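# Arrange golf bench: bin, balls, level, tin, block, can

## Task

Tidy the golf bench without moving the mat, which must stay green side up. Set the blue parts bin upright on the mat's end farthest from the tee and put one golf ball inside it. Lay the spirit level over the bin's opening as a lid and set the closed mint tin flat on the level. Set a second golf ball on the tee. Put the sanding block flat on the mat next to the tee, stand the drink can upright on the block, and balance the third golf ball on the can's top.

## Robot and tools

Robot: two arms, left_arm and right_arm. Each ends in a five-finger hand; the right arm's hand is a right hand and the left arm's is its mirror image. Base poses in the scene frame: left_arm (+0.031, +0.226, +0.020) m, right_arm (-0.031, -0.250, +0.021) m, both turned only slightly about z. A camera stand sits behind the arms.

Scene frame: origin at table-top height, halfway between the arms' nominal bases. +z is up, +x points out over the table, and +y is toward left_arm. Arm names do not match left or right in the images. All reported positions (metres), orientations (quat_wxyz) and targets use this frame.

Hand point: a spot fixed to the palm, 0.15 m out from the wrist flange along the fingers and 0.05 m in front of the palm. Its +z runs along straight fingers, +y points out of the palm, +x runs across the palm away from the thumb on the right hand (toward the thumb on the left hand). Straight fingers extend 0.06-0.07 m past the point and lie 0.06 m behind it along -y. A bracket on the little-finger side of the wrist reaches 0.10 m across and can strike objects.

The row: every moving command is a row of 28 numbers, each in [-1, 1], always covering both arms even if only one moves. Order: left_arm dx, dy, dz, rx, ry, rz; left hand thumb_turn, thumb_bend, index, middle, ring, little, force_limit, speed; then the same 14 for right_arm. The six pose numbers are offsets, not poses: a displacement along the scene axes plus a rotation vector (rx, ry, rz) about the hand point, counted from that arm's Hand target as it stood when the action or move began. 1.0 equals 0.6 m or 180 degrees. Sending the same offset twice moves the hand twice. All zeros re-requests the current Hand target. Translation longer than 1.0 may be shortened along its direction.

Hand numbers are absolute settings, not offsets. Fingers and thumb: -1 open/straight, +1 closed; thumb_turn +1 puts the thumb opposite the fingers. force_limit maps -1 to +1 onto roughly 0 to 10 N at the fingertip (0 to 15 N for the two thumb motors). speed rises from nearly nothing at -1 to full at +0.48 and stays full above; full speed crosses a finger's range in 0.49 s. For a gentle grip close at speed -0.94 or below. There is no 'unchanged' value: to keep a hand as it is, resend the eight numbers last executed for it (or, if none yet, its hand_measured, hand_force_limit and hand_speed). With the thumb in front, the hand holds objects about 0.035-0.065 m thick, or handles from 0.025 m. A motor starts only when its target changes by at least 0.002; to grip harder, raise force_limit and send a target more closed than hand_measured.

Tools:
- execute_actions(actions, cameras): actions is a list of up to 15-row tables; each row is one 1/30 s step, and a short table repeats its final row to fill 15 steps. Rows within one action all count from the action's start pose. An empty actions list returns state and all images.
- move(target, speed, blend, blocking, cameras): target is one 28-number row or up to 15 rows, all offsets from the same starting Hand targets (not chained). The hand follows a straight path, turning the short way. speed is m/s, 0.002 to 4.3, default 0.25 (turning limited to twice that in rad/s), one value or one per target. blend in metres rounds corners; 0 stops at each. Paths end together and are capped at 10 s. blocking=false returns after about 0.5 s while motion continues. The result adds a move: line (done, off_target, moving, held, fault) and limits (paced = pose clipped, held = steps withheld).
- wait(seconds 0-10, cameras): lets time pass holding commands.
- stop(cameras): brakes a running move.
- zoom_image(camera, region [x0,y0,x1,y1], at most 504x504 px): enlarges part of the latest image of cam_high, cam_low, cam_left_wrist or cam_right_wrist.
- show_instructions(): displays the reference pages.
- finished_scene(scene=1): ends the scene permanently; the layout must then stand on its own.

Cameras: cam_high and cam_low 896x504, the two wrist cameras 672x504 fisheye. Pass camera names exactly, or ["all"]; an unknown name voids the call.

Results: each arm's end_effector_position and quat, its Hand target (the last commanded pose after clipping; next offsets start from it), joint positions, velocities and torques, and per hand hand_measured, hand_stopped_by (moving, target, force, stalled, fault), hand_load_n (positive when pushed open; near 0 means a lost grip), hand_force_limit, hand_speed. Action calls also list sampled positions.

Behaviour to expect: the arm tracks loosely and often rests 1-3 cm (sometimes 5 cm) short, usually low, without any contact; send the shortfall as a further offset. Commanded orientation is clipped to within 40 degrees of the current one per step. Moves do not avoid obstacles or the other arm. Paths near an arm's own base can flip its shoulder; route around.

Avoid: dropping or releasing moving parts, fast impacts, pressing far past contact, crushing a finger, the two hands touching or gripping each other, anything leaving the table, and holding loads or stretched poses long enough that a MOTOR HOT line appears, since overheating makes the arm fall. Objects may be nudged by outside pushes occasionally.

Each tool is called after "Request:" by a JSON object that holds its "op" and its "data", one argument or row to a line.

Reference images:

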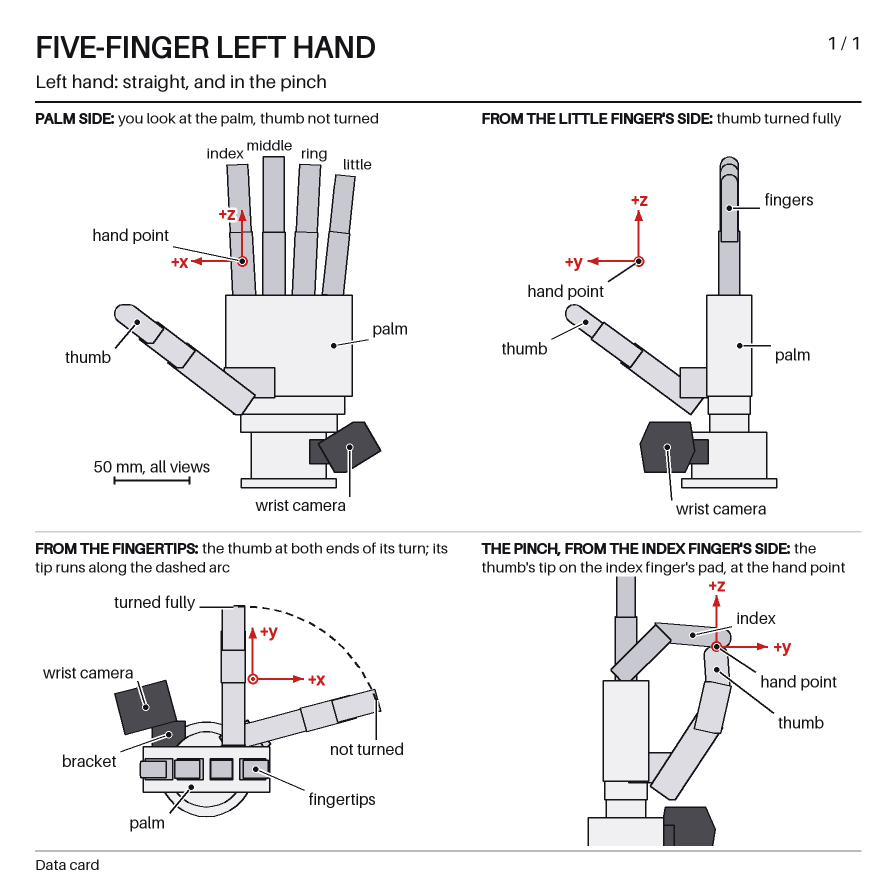

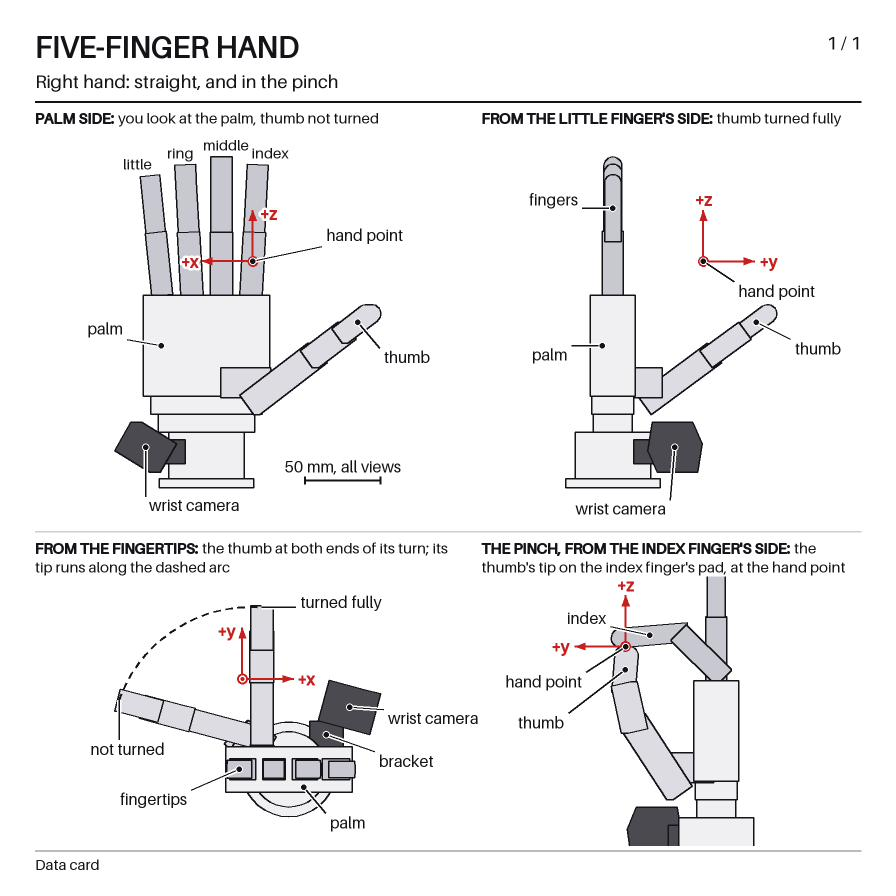

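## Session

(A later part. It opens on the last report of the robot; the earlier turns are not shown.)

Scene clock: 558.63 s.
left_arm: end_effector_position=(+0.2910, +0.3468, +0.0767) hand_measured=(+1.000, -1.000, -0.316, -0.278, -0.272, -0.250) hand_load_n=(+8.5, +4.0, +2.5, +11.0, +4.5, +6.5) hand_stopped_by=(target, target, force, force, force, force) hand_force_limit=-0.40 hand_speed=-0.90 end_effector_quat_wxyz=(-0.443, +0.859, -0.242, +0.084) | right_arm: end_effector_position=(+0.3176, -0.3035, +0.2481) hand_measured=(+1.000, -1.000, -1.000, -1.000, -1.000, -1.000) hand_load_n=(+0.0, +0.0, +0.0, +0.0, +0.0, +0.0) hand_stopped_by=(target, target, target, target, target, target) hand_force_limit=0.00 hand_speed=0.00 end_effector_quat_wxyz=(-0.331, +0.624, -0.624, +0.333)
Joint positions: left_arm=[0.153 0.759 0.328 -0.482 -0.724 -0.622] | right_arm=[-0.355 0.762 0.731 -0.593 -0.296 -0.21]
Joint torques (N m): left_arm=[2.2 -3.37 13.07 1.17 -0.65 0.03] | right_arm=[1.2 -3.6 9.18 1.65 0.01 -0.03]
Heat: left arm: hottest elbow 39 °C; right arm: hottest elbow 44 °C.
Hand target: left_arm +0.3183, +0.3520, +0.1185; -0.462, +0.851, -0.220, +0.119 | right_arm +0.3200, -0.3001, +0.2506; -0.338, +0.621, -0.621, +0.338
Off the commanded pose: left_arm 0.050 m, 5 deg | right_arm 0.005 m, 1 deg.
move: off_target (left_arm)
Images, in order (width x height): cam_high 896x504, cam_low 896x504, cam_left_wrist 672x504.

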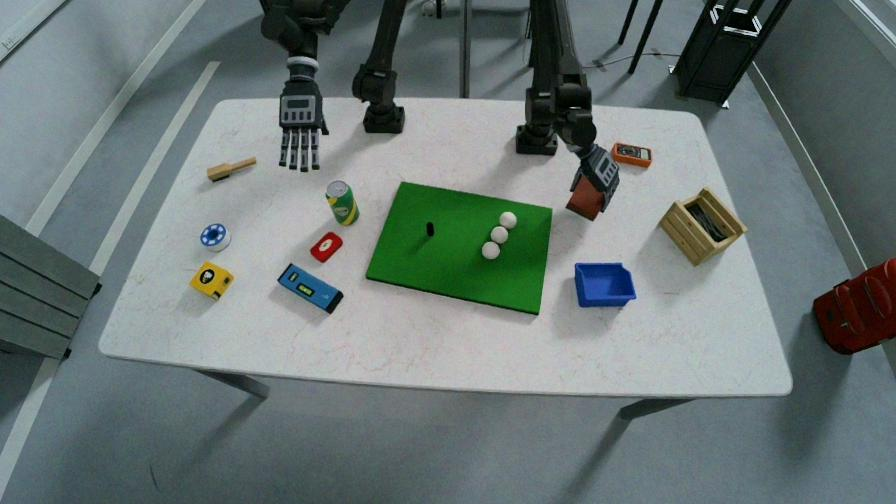

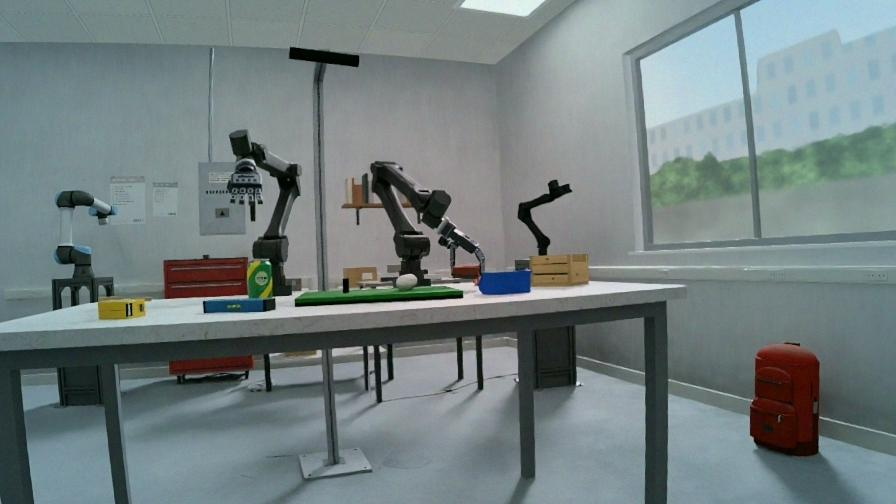

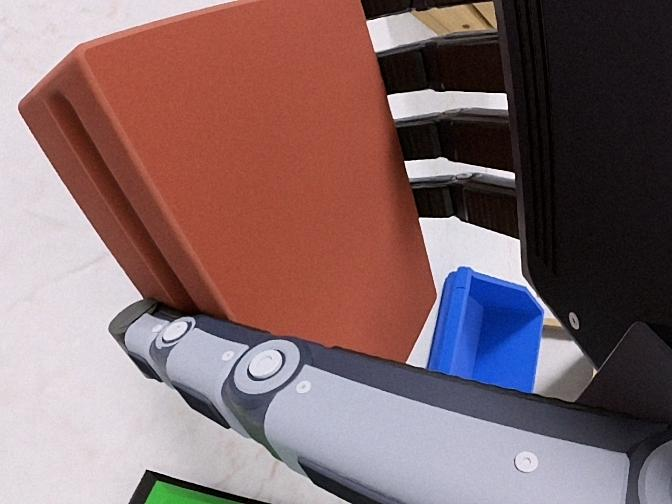

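Request:
{"op": "move", "data": {
  "target": [
    [0.02, -0.05, 0.2, 0, 0, 0, 1, -1, 0.12, 0.1, 0.1, -0.25, -0.4, -0.9, -0.08, -0.13, 0, 0, 0, 0, 1, -1, -1, -1, -1, -1, 0, 0],
    [0.2615, -0.845, 0.2, 0, 0, -0.391, 1, -1, 0.12, 0.1, 0.1, -0.25, -0.4, -0.9, -0.08, -0.13, 0, 0, 0, 0, 1, -1, -1, -1, -1, -1, 0, 0]
  ],
  "speed": 0.25,
  "blend": [0.05, 0],
  "cameras": ["cam_high", "cam_low", "cam_left_wrist"]
}}

Request:
{"op": "zoom_image", "data": {
  "camera": "cam_high",
  "region": [360, 160, 540, 300]
}}

Scene clock: 592.43 s.
left_arm: end_effector_position=(+0.4517, -0.1294, +0.1865) hand_measured=(+1.000, -1.000, -0.316, -0.278, -0.272, -0.250) hand_load_n=(+8.5, +4.0, +2.5, +11.0, +5.0, +6.5) hand_stopped_by=(target, target, force, force, force, force) hand_force_limit=-0.40 hand_speed=-0.90 end_effector_quat_wxyz=(+0.303, -0.575, +0.693, -0.311) | right_arm: end_effector_position=(+0.2712, -0.3728, +0.2456) hand_measured=(+1.000, -1.000, -1.000, -1.000, -1.000, -1.000) hand_load_n=(+0.0, +0.0, -0.5, +0.0, +0.0, +0.0) hand_stopped_by=(target, target, target, target, target, target) hand_force_limit=0.00 hand_speed=0.00 end_effector_quat_wxyz=(-0.340, +0.620, -0.623, +0.335)
Joint positions: left_arm=[-0.783 1.42 1.085 -0.464 -0.519 -0.393] | right_arm=[-0.726 0.761 0.731 -0.69 -0.601 -0.45]
Joint torques (N m): left_arm=[1.85 -12.45 13.96 2.35 -0.28 0.13] | right_arm=[-0.32 -2.02 10.89 0.53 -0.44 -0.28]
Heat: left arm: hottest elbow 43 °C; right arm: hottest elbow 45 °C.
Hand target: left_arm +0.4752, -0.1549, +0.2383; +0.309, -0.569, +0.670, -0.363 | right_arm +0.2719, -0.3781, +0.2505; -0.338, +0.621, -0.621, +0.338
Off the commanded pose: left_arm 0.062 m, 7 deg | right_arm 0.007 m, 1 deg.
move: off_target (left_arm)
Images, in order (width x height): cam_high 896x504, cam_low 896x504, cam_left_wrist 672x504.

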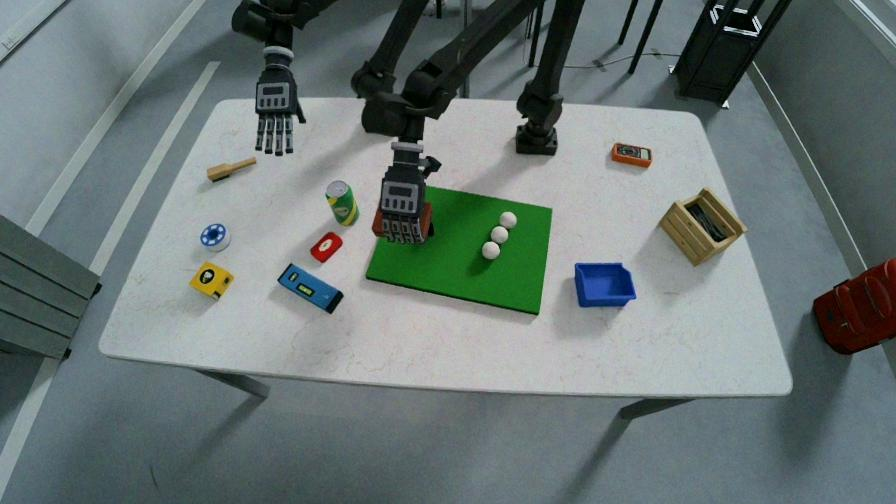

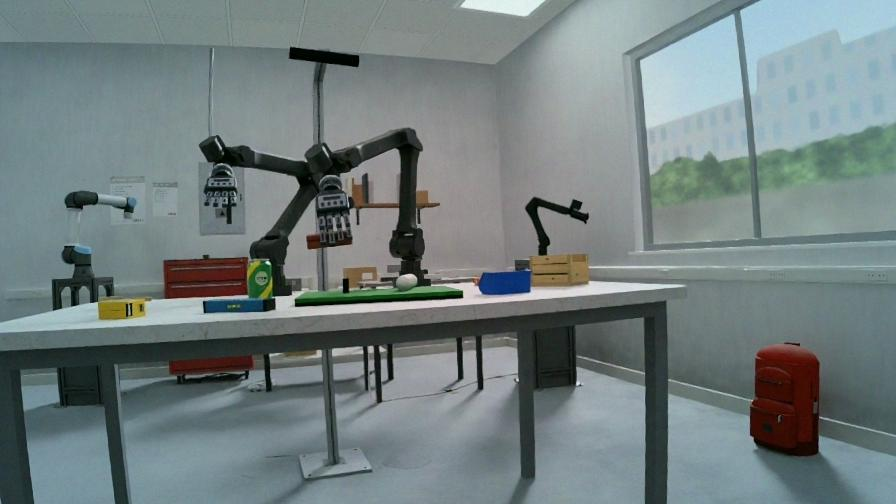

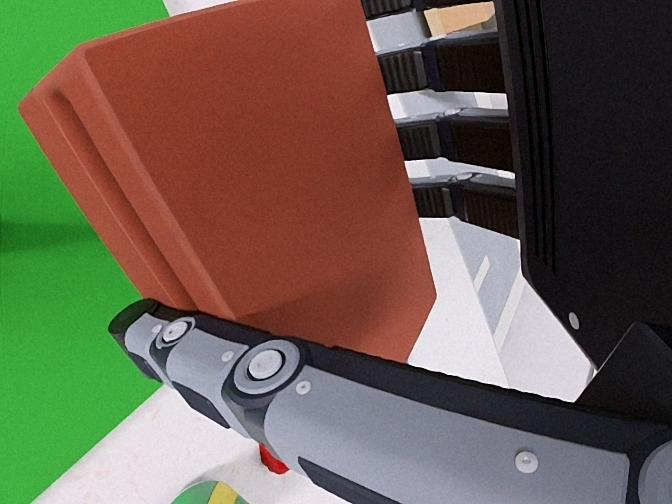

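Scaled by 2.800 from the camera's 896x504 image, which has a finer 1280x720 frame.

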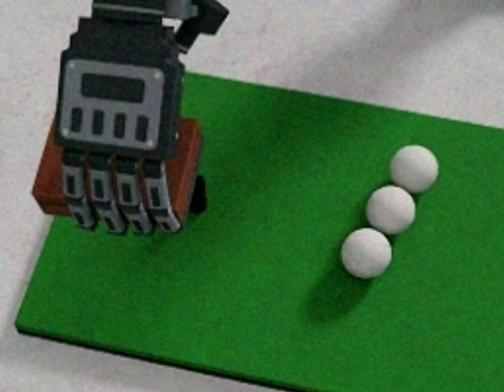

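Request:
{"op": "move", "data": {
  "target": [0.0392, -0.0422, -0.1438, -0.0241, -0.0273, -0.003, 1, -1, 0.12, 0.1, 0.1, -0.25, -0.4, -0.9, 0, 0, 0, 0, 0, 0, 1, -1, -1, -1, -1, -1, 0, 0],
  "speed": 0.12,
  "cameras": ["cam_high", "cam_low"]
}}

Request:
{"op": "zoom_image", "data": {
  "camera": "cam_high",
  "region": [350, 160, 500, 300]
}}

Request:
{"op": "zoom_image", "data": {
  "camera": "cam_low",
  "region": [240, 200, 480, 340]
}}

Scene clock: 620.70 s.
left_arm: end_effector_position=(+0.4907, -0.1687, +0.1243) hand_measured=(+1.000, -1.000, -0.316, -0.278, -0.272, -0.250) hand_load_n=(+8.5, +4.0, +2.5, +11.0, +4.5, +6.5) hand_stopped_by=(target, target, force, force, force, force) hand_force_limit=-0.40 hand_speed=-0.90 end_effector_quat_wxyz=(+0.311, -0.567, +0.660, -0.383) | right_arm: end_effector_position=(+0.2712, -0.3728, +0.2456) hand_measured=(+1.000, -1.000, -1.000, -1.000, -1.000, -1.000) hand_load_n=(+0.0, +0.0, +0.0, +0.0, +0.0, +0.0) hand_stopped_by=(target, target, target, target, target, target) hand_force_limit=0.00 hand_speed=0.00 end_effector_quat_wxyz=(-0.340, +0.620, -0.623, +0.335)
Joint positions: left_arm=[-0.783 1.584 1.003 -0.053 -0.517 -0.377] | right_arm=[-0.726 0.761 0.731 -0.69 -0.601 -0.45]
Joint torques (N m): left_arm=[1.85 -14.51 8.5 2.99 -0.24 0.15] | right_arm=[-0.32 -2.02 10.89 0.53 -0.44 -0.28]
Heat: left arm: hottest elbow 46 °C; right arm: hottest elbow 46 °C.
Hand target: left_arm +0.4988, -0.1803, +0.1521; +0.314, -0.561, +0.645, -0.414 | right_arm +0.2719, -0.3781, +0.2505; -0.338, +0.621, -0.621, +0.338
Off the commanded pose: left_arm 0.031 m, 4 deg | right_arm 0.007 m, 1 deg.
move: off_target (left_arm)
Images, in order (width x height): cam_high 896x504, cam_low 896x504.

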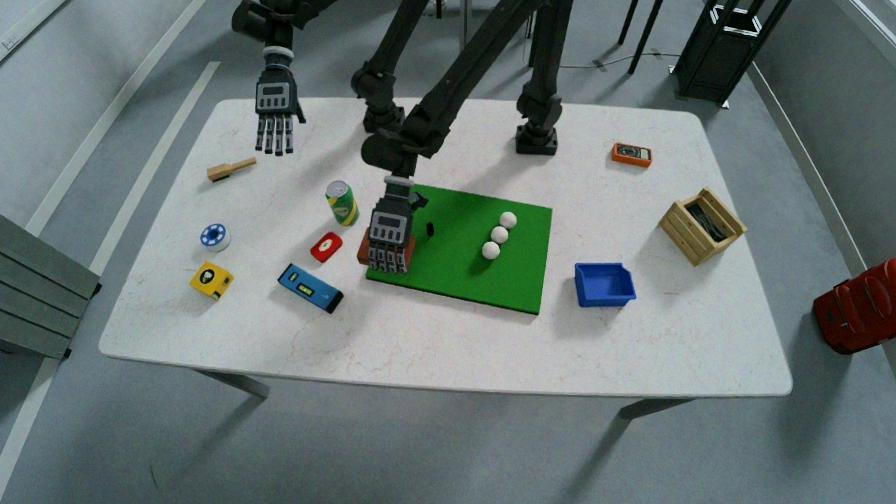

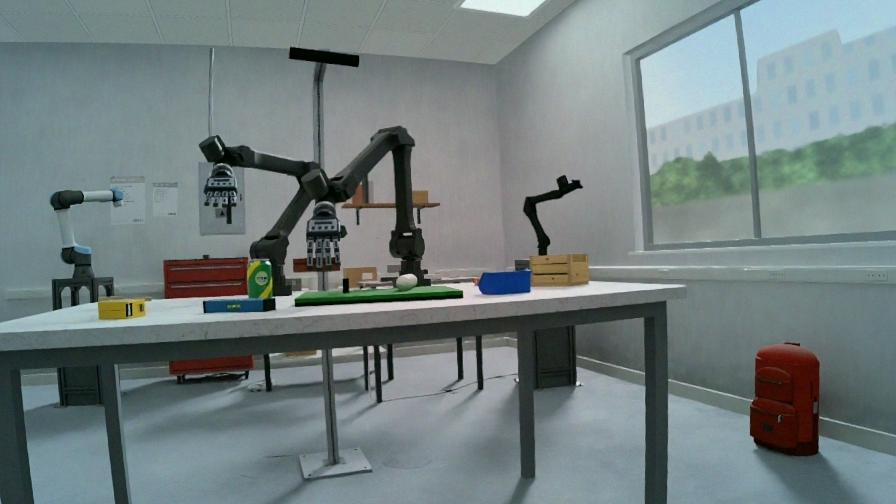

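Scaled by 3.360 from the camera's 896x504 image, which has a finer 1280x720 frame.

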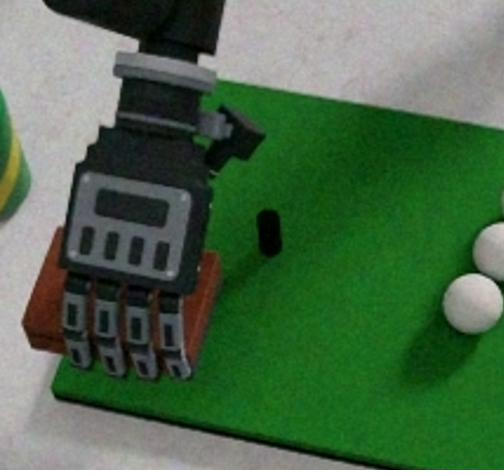

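Scaled by 2.100 from the camera's 896x504 image, which has a finer 1280x720 frame.

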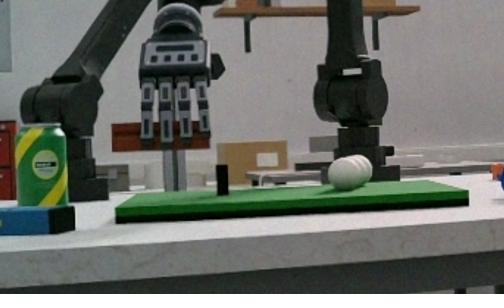

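Request:
{"op": "move", "data": {
  "target": [-0.0357, 0.036, -0.1, 0, 0, 0, 1, -1, 0.12, 0.1, 0.1, -0.25, -0.4, -0.9, 0, 0, 0, 0, 0, 0, 1, -1, -1, -1, -1, -1, 0, 0],
  "speed": 0.1,
  "cameras": ["cam_high", "cam_low"]
}}

Request:
{"op": "zoom_image", "data": {
  "camera": "cam_high",
  "region": [350, 160, 500, 300]
}}

Request:
{"op": "zoom_image", "data": {
  "camera": "cam_low",
  "region": [240, 200, 480, 340]
}}

Scene clock: 643.20 s.
left_arm: end_effector_position=(+0.4690, -0.1466, +0.0689) hand_measured=(+1.000, -1.000, -0.316, -0.278, -0.272, -0.250) hand_load_n=(+8.5, +4.0, +2.0, +11.0, +5.0, +7.0) hand_stopped_by=(target, target, force, force, force, force) hand_force_limit=-0.40 hand_speed=-0.90 end_effector_quat_wxyz=(+0.311, -0.567, +0.658, -0.385) | right_arm: end_effector_position=(+0.2712, -0.3728, +0.2456) hand_measured=(+1.000, -1.000, -1.000, -1.000, -1.000, -1.000) hand_load_n=(+0.0, +0.0, +0.0, +0.0, +0.0, +0.0) hand_stopped_by=(target, target, target, target, target, target) hand_force_limit=0.00 hand_speed=0.00 end_effector_quat_wxyz=(-0.340, +0.620, -0.623, +0.335)
Joint positions: left_arm=[-0.783 1.613 0.851 0.135 -0.517 -0.376] | right_arm=[-0.726 0.761 0.731 -0.69 -0.601 -0.45]
Joint torques (N m): left_arm=[1.67 -13.57 7.47 2.99 -0.25 0.12] | right_arm=[-0.32 -2.08 10.89 0.53 -0.44 -0.28]
Heat: left arm: hottest elbow 47 °C; right arm: hottest elbow 47 °C.
Hand target: left_arm +0.4773, -0.1587, +0.0920; +0.314, -0.561, +0.645, -0.414 | right_arm +0.2719, -0.3781, +0.2505; -0.338, +0.621, -0.621, +0.338
Off the commanded pose: left_arm 0.027 m, 4 deg | right_arm 0.007 m, 1 deg.
move: off_target (left_arm)
Images, in order (width x height): cam_high 896x504, cam_low 896x504.

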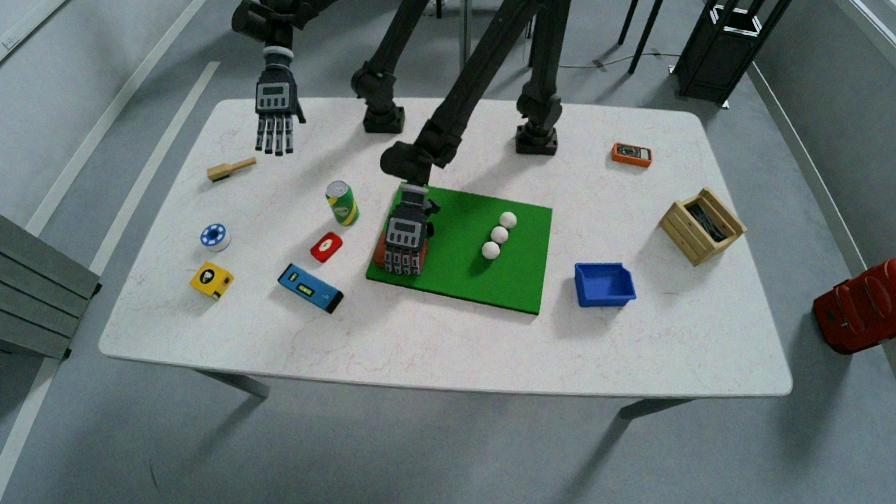

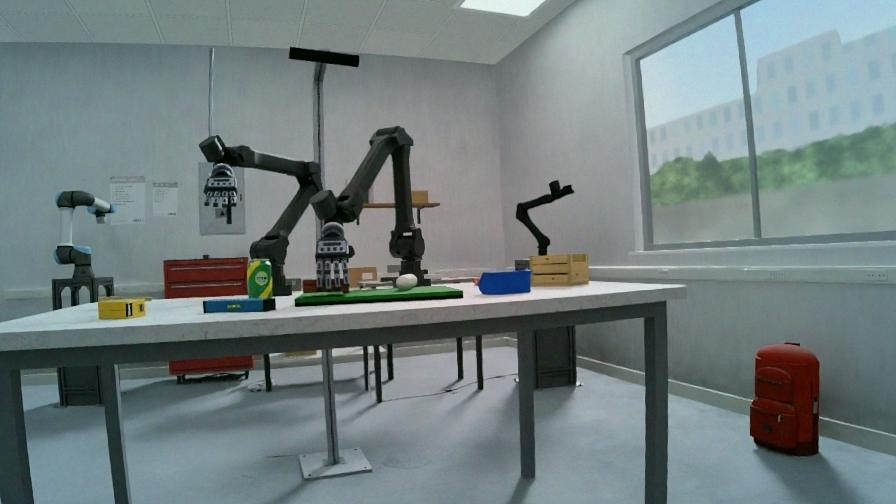

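Scaled by 3.360 from the camera's 896x504 image, which has a finer 1280x720 frame.

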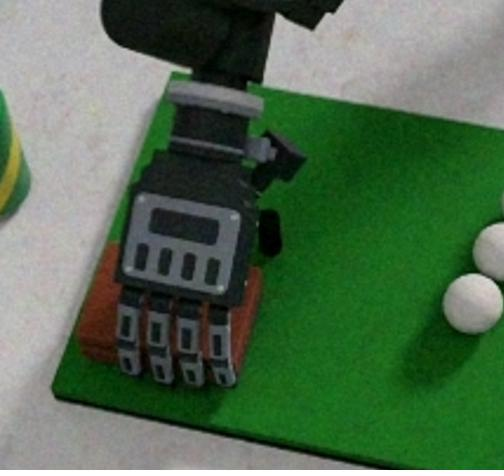

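Scaled by 2.100 from the camera's 896x504 image, which has a finer 1280x720 frame.

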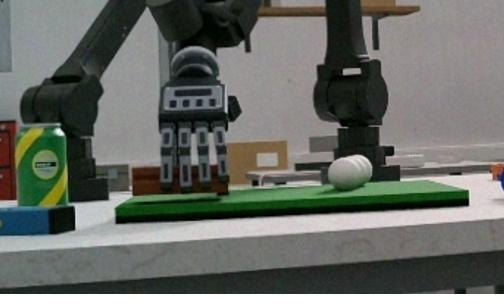

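Request:
{"op": "move", "data": {
  "target": [0, 0, -0.03, 0, 0, 0, 1, -1, 0.12, 0.1, 0.1, -0.25, -0.4, -0.9, 0, 0, 0, 0, 0, 0, 1, -1, -1, -1, -1, -1, 0, 0],
  "speed": 0.06,
  "cameras": ["cam_low"]
}}

Request:
{"op": "zoom_image", "data": {
  "camera": "cam_low",
  "region": [280, 230, 400, 320]
}}

Scene clock: 656.40 s.
left_arm: end_effector_position=(+0.4714, -0.1490, +0.0613) hand_measured=(+1.000, -1.000, -0.316, -0.278, -0.272, -0.250) hand_load_n=(+8.0, +4.0, +2.0, +11.0, +4.5, +7.0) hand_stopped_by=(target, target, force, force, force, force) hand_force_limit=-0.40 hand_speed=-0.90 end_effector_quat_wxyz=(+0.313, -0.565, +0.655, -0.392) | right_arm: end_effector_position=(+0.2712, -0.3728, +0.2456) hand_measured=(+1.000, -1.000, -1.000, -1.000, -1.000, -1.000) hand_load_n=(+0.5, +0.0, +0.0, +0.0, +0.0, +0.0) hand_stopped_by=(target, target, target, target, target, target) hand_force_limit=0.00 hand_speed=0.00 end_effector_quat_wxyz=(-0.340, +0.620, -0.623, +0.335)
Joint positions: left_arm=[-0.783 1.636 0.842 0.186 -0.518 -0.371] | right_arm=[-0.726 0.761 0.731 -0.69 -0.601 -0.45]
Joint torques (N m): left_arm=[1.79 -12.75 6.87 2.8 -0.22 0.08] | right_arm=[-0.32 -2.02 10.89 0.53 -0.44 -0.28]
Heat: left arm: hottest elbow 45 °C; right arm: hottest elbow 48 °C.
Hand target: left_arm +0.4773, -0.1588, +0.0741; +0.314, -0.561, +0.645, -0.414 | right_arm +0.2719, -0.3781, +0.2505; -0.338, +0.621, -0.621, +0.338
Off the commanded pose: left_arm 0.017 m, 3 deg | right_arm 0.007 m, 1 deg.
move: off_target (left_arm)
Images, in order (width x height): cam_low 896x504.

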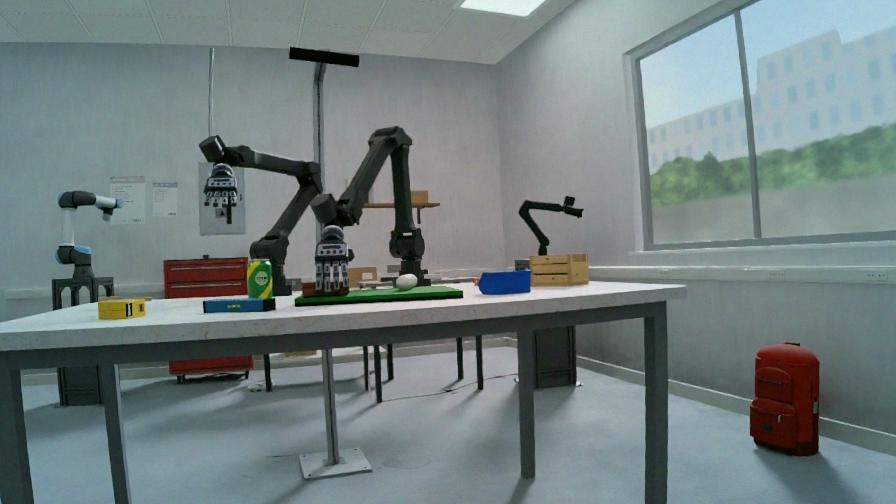

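Scaled by 4.200 from the camera's 896x504 image, which has a finer 1280x720 frame.

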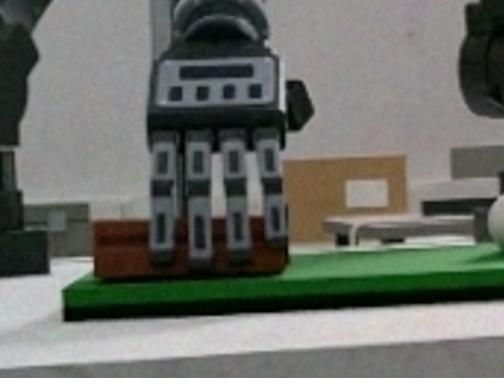

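Request:
{"op": "move", "data": {
  "target": [0, 0, -0.025, 0, 0, 0, 1, -1, 0.12, 0.1, 0.1, -0.25, -0.4, -0.9, 0, 0, 0, 0, 0, 0, 1, -1, -1, -1, -1, -1, 0, 0],
  "speed": 0.06,
  "cameras": ["cam_low"]
}}

Request:
{"op": "zoom_image", "data": {
  "camera": "cam_low",
  "region": [280, 230, 400, 320]
}}

Scene clock: 664.93 s.
left_arm: end_effector_position=(+0.4733, -0.1504, +0.0613) hand_measured=(+1.000, -1.000, -0.316, -0.278, -0.272, -0.250) hand_load_n=(+7.0, +4.5, +1.5, +10.0, +3.5, +6.5) hand_stopped_by=(target, target, force, force, force, force) hand_force_limit=-0.40 hand_speed=-0.90 end_effector_quat_wxyz=(+0.317, -0.559, +0.652, -0.402) | right_arm: end_effector_position=(+0.2712, -0.3728, +0.2456) hand_measured=(+1.000, -1.000, -1.000, -1.000, -1.000, -1.000) hand_load_n=(+0.0, +0.0, +0.0, +0.0, +0.0, +0.0) hand_stopped_by=(target, target, target, target, target, target) hand_force_limit=0.00 hand_speed=0.00 end_effector_quat_wxyz=(-0.340, +0.620, -0.623, +0.335)
Joint positions: left_arm=[-0.784 1.643 0.832 0.23 -0.52 -0.357] | right_arm=[-0.726 0.761 0.731 -0.69 -0.601 -0.45]
Joint torques (N m): left_arm=[1.9 -10.58 6.74 2.56 -0.12 -0.06] | right_arm=[-0.38 -2.02 10.88 0.53 -0.44 -0.28]
Heat: left arm: hottest elbow 45 °C; right arm: hottest elbow 48 °C.
Hand target: left_arm +0.4774, -0.1588, +0.0593; +0.314, -0.561, +0.645, -0.414 | right_arm +0.2719, -0.3781, +0.2505; -0.338, +0.621, -0.621, +0.338
Off the commanded pose: left_arm 0.010 m, 2 deg | right_arm 0.007 m, 1 deg.
move: done
Images, in order (width x height): cam_low 896x504.

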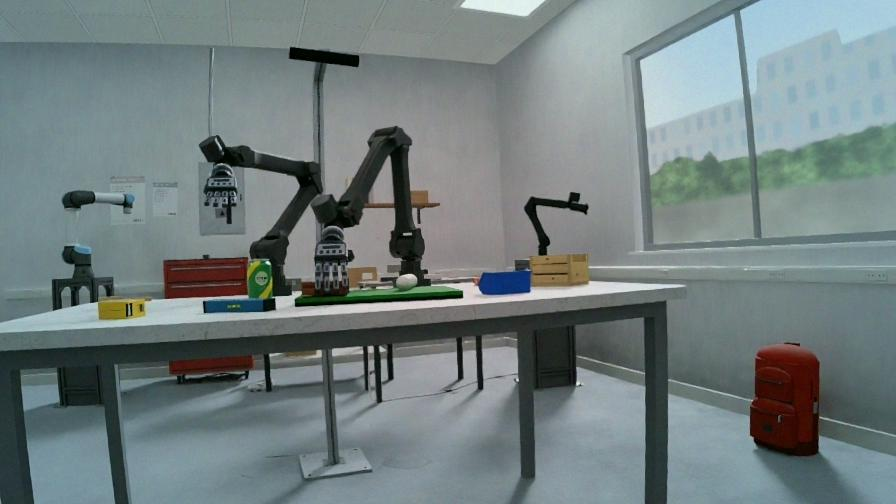

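Scaled by 4.200 from the camera's 896x504 image, which has a finer 1280x720 frame.

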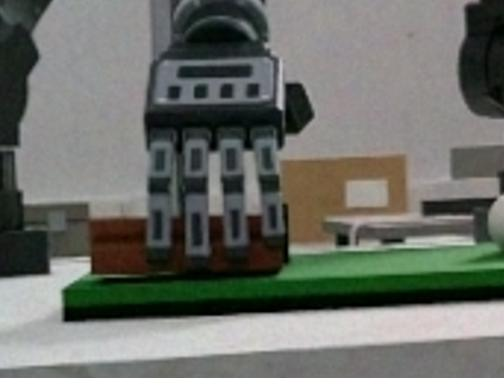

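Request:
{"op": "execute_actions", "data": {
  "actions": []
}}

Request:
{"op": "zoom_image", "data": {
  "camera": "cam_high",
  "region": [350, 160, 500, 300]
}}

Scene clock: 669.73 s.
left_arm: end_effector_position=(+0.4733, -0.1504, +0.0613) hand_measured=(+1.000, -1.000, -0.316, -0.278, -0.272, -0.250) hand_load_n=(+7.0, +4.5, +1.5, +10.0, +3.5, +6.5) hand_stopped_by=(target, target, force, force, force, force) hand_force_limit=-0.40 hand_speed=-0.90 end_effector_quat_wxyz=(+0.317, -0.559, +0.652, -0.402) | right_arm: end_effector_position=(+0.2712, -0.3728, +0.2456) hand_measured=(+1.000, -1.000, -1.000, -1.000, -1.000, -1.000) hand_load_n=(+0.5, +0.0, +0.0, +0.0, +0.0, +0.0) hand_stopped_by=(target, target, target, target, target, target) hand_force_limit=0.00 hand_speed=0.00 end_effector_quat_wxyz=(-0.340, +0.620, -0.623, +0.335)
Joint positions: left_arm=[-0.784 1.643 0.832 0.23 -0.52 -0.357] | right_arm=[-0.726 0.761 0.731 -0.69 -0.601 -0.45]
Joint velocities: within noise
Joint torques (N m): left_arm=[1.96 -10.87 6.72 2.86 -0.12 -0.07] | right_arm=[-0.32 -1.96 10.89 0.53 -0.44 -0.28]
Heat: left arm: hottest elbow 44 °C; right arm: hottest elbow 48 °C.
Hand target: left_arm +0.4774, -0.1588, +0.0593; +0.314, -0.561, +0.645, -0.414 | right_arm +0.2719, -0.3781, +0.2505; -0.338, +0.621, -0.621, +0.338
Off the commanded pose: left_arm 0.010 m, 2 deg | right_arm 0.007 m, 1 deg.

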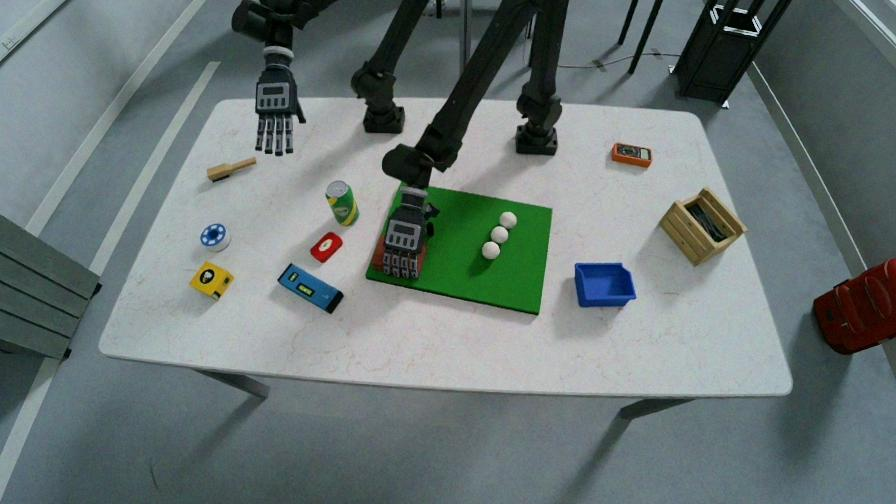

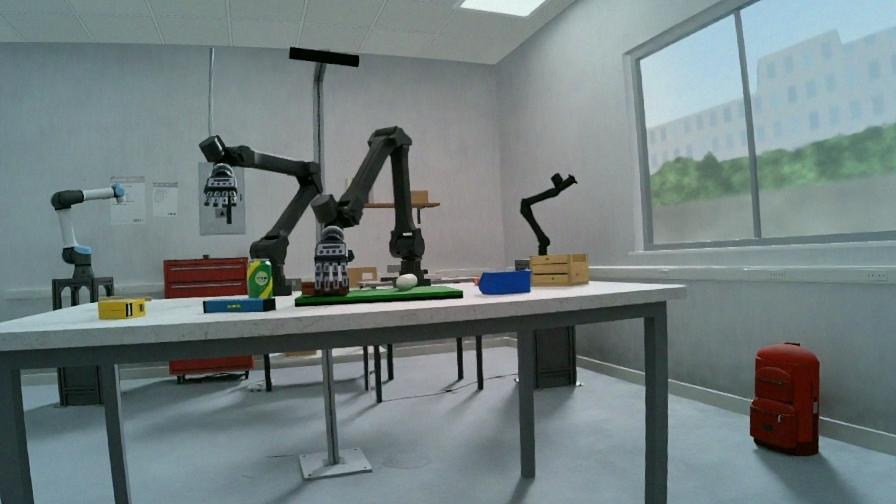

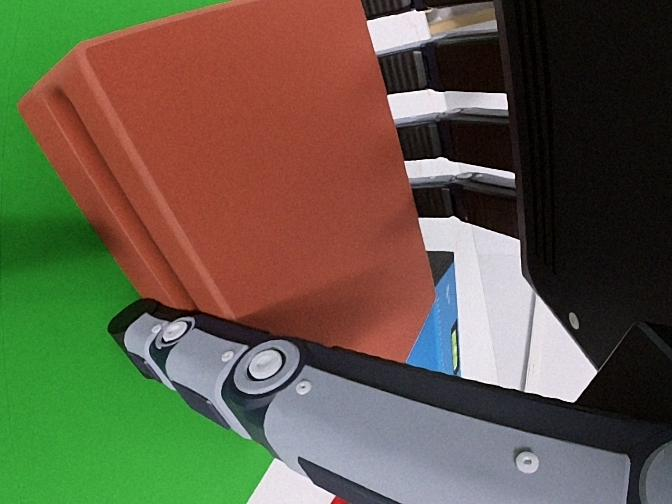

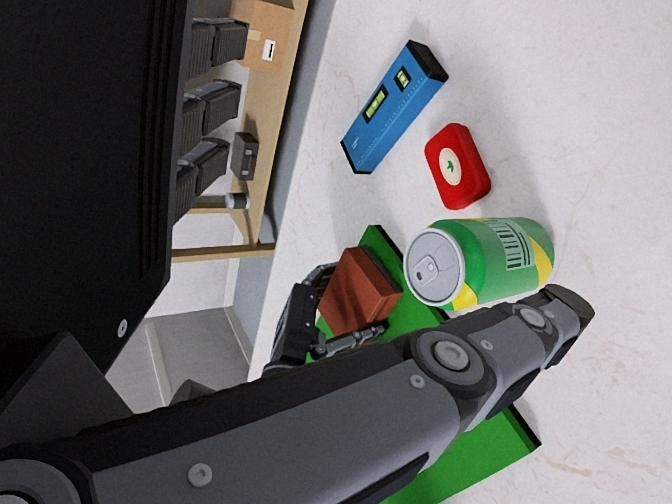

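Scaled by 3.360 from the camera's 896x504 image, which has a finer 1280x720 frame.

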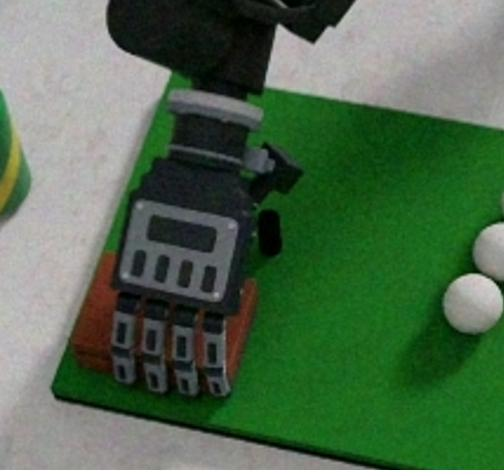

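Request:
{"op": "zoom_image", "data": {
  "camera": "cam_right_wrist",
  "region": [240, 210, 440, 390]
}}

Request:
{"op": "zoom_image", "data": {
  "camera": "cam_left_wrist",
  "region": [0, 0, 480, 500]
}}

Scaled by 2.520 from the camera's 672x504 image, which has a finer 960x720 frame.

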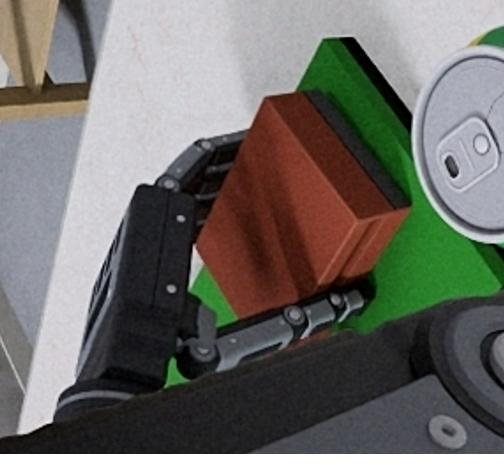

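Scaled by 1.008 from the camera's 672x504 image, which has a finer 960x720 frame.

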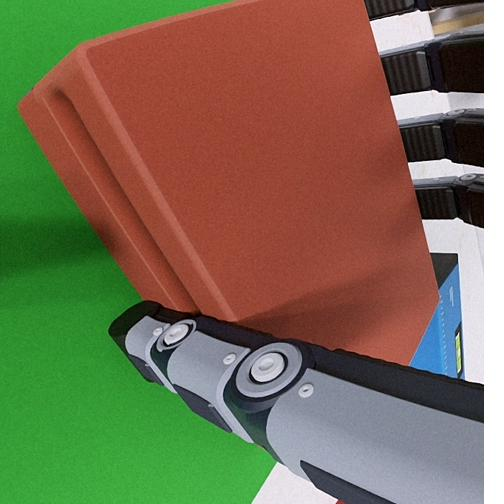

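Request:
{"op": "move", "data": {
  "target": [-0.003, 0.003, -0.008, 0.0045, 0.028, 0, 1, -1, 0.12, 0.1, 0.1, -0.25, -0.4, -0.9, 0, 0, 0, 0, 0, 0, 1, -1, -1, -1, -1, -1, 0, 0],
  "speed": 0.06,
  "cameras": ["cam_low", "cam_high", "cam_right_wrist"]
}}

Request:
{"op": "zoom_image", "data": {
  "camera": "cam_low",
  "region": [280, 230, 400, 320]
}}

Request:
{"op": "zoom_image", "data": {
  "camera": "cam_right_wrist",
  "region": [240, 210, 440, 390]
}}

Scene clock: 687.93 s.
left_arm: end_effector_position=(+0.4711, -0.1519, +0.0581) hand_measured=(+1.000, -1.000, -0.316, -0.278, -0.272, -0.250) hand_load_n=(+7.0, +4.0, +2.0, +11.5, +5.5, +7.5) hand_stopped_by=(target, target, force, force, force, force) hand_force_limit=-0.40 hand_speed=-0.90 end_effector_quat_wxyz=(+0.299, -0.564, +0.666, -0.387) | right_arm: end_effector_position=(+0.2712, -0.3728, +0.2456) hand_measured=(+1.000, -1.000, -1.000, -1.000, -1.000, -1.000) hand_load_n=(+0.0, +0.0, +0.0, +0.0, +0.0, +0.0) hand_stopped_by=(target, target, target, target, target, target) hand_force_limit=0.00 hand_speed=0.00 end_effector_quat_wxyz=(-0.340, +0.620, -0.623, +0.335)
Joint positions: left_arm=[-0.775 1.643 0.858 0.154 -0.483 -0.371] | right_arm=[-0.726 0.761 0.731 -0.69 -0.601 -0.45]
Joint torques (N m): left_arm=[2.61 -11.22 8.08 0.87 0.11 -0.31] | right_arm=[-0.32 -2.02 10.89 0.54 -0.44 -0.28]
Heat: left arm: hottest elbow 42 °C; right arm: hottest elbow 48 °C.
Hand target: left_arm +0.4755, -0.1570, +0.0544; +0.289, -0.576, +0.661, -0.385 | right_arm +0.2719, -0.3781, +0.2505; -0.338, +0.621, -0.621, +0.338
Off the commanded pose: left_arm 0.008 m, 2 deg | right_arm 0.007 m, 1 deg.
move: done
Images, in order (width x height): cam_high 896x504, cam_low 896x504, cam_right_wrist 672x504.

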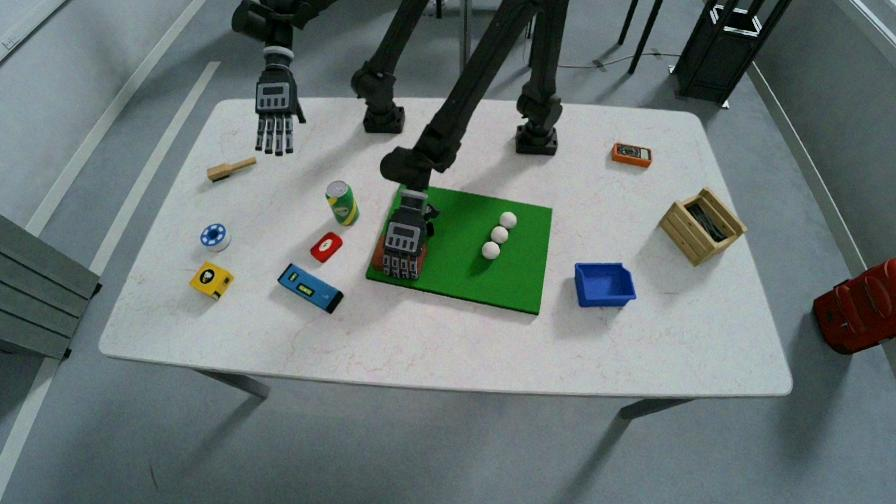

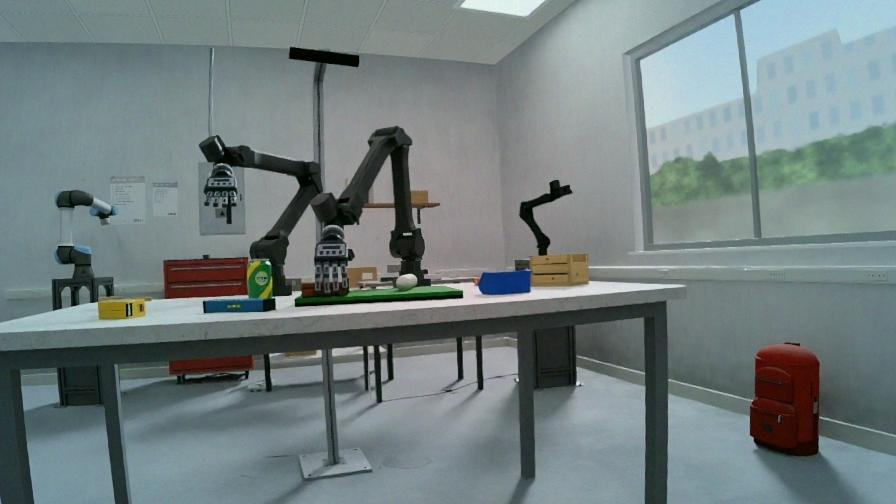

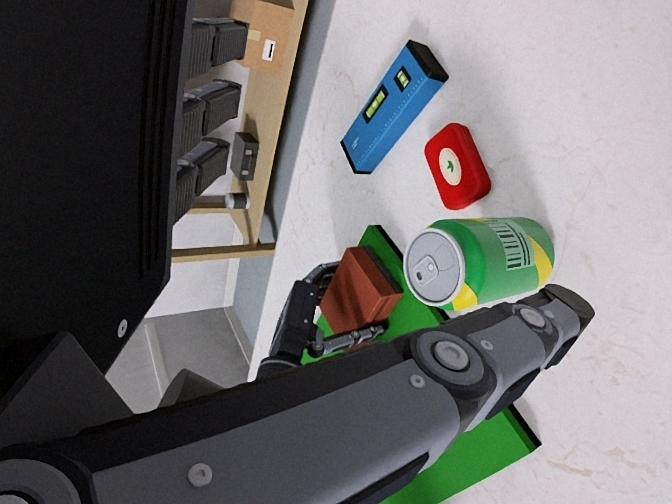

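Scaled by 4.200 from the camera's 896x504 image, which has a finer 1280x720 frame.

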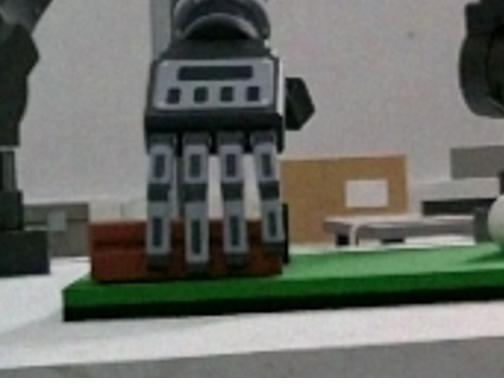

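Scaled by 2.520 from the camera's 672x504 image, which has a finer 960x720 frame.

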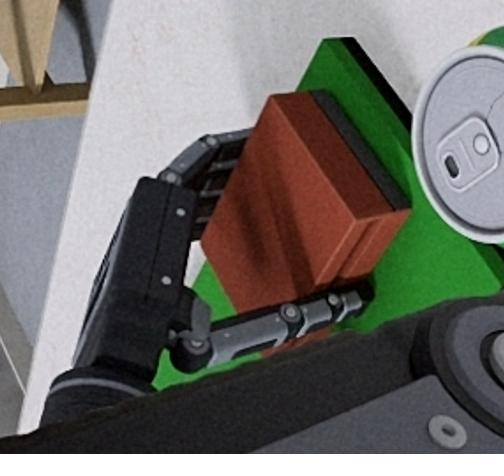

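Request:
{"op": "move", "data": {
  "target": [0, 0, -0.015, 0, 0.008, 0, 1, -1, 0.12, 0.1, 0.1, -0.25, -0.4, -0.9, 0, 0, 0, 0, 0, 0, 1, -1, -1, -1, -1, -1, 0, 0],
  "speed": 0.06,
  "cameras": ["cam_low"]
}}

Request:
{"op": "zoom_image", "data": {
  "camera": "cam_low",
  "region": [280, 230, 400, 320]
}}

Scene clock: 694.33 s.
left_arm: end_effector_position=(+0.4717, -0.1518, +0.0576) hand_measured=(+1.000, -1.000, -0.316, -0.278, -0.272, -0.250) hand_load_n=(+8.0, +4.0, +2.0, +11.0, +4.5, +7.0) hand_stopped_by=(target, target, force, force, force, force) hand_force_limit=-0.40 hand_speed=-0.90 end_effector_quat_wxyz=(+0.294, -0.566, +0.667, -0.384) | right_arm: end_effector_position=(+0.2712, -0.3728, +0.2456) hand_measured=(+1.000, -1.000, -1.000, -1.000, -1.000, -1.000) hand_load_n=(+0.0, +0.0, +0.0, +0.0, +0.0, +0.0) hand_stopped_by=(target, target, target, target, target, target) hand_force_limit=0.00 hand_speed=0.00 end_effector_quat_wxyz=(-0.340, +0.620, -0.623, +0.335)
Joint positions: left_arm=[-0.771 1.644 0.864 0.139 -0.474 -0.377] | right_arm=[-0.726 0.761 0.731 -0.69 -0.601 -0.45]
Joint torques (N m): left_arm=[2.67 -10.11 8.14 0.68 0.32 -0.35] | right_arm=[-0.32 -2.02 10.89 0.53 -0.44 -0.28]
Heat: left arm: hottest elbow 43 °C; right arm: hottest elbow 48 °C.
Hand target: left_arm +0.4755, -0.1570, +0.0453; +0.281, -0.581, +0.664, -0.377 | right_arm +0.2719, -0.3781, +0.2505; -0.338, +0.621, -0.621, +0.338
Off the commanded pose: left_arm 0.014 m, 2 deg | right_arm 0.007 m, 1 deg.
move: off_target (left_arm)
Images, in order (width x height): cam_low 896x504.

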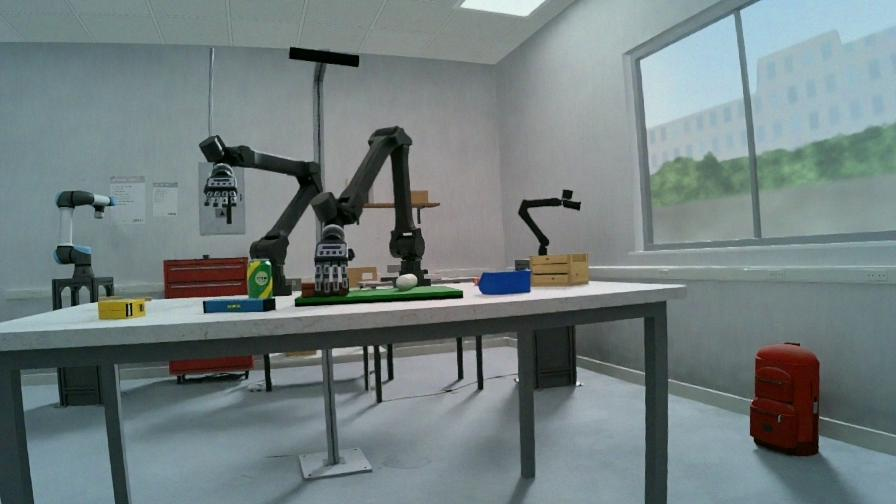

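Scaled by 4.200 from the camera's 896x504 image, which has a finer 1280x720 frame.

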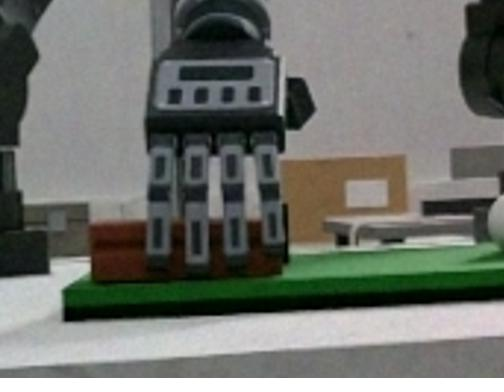

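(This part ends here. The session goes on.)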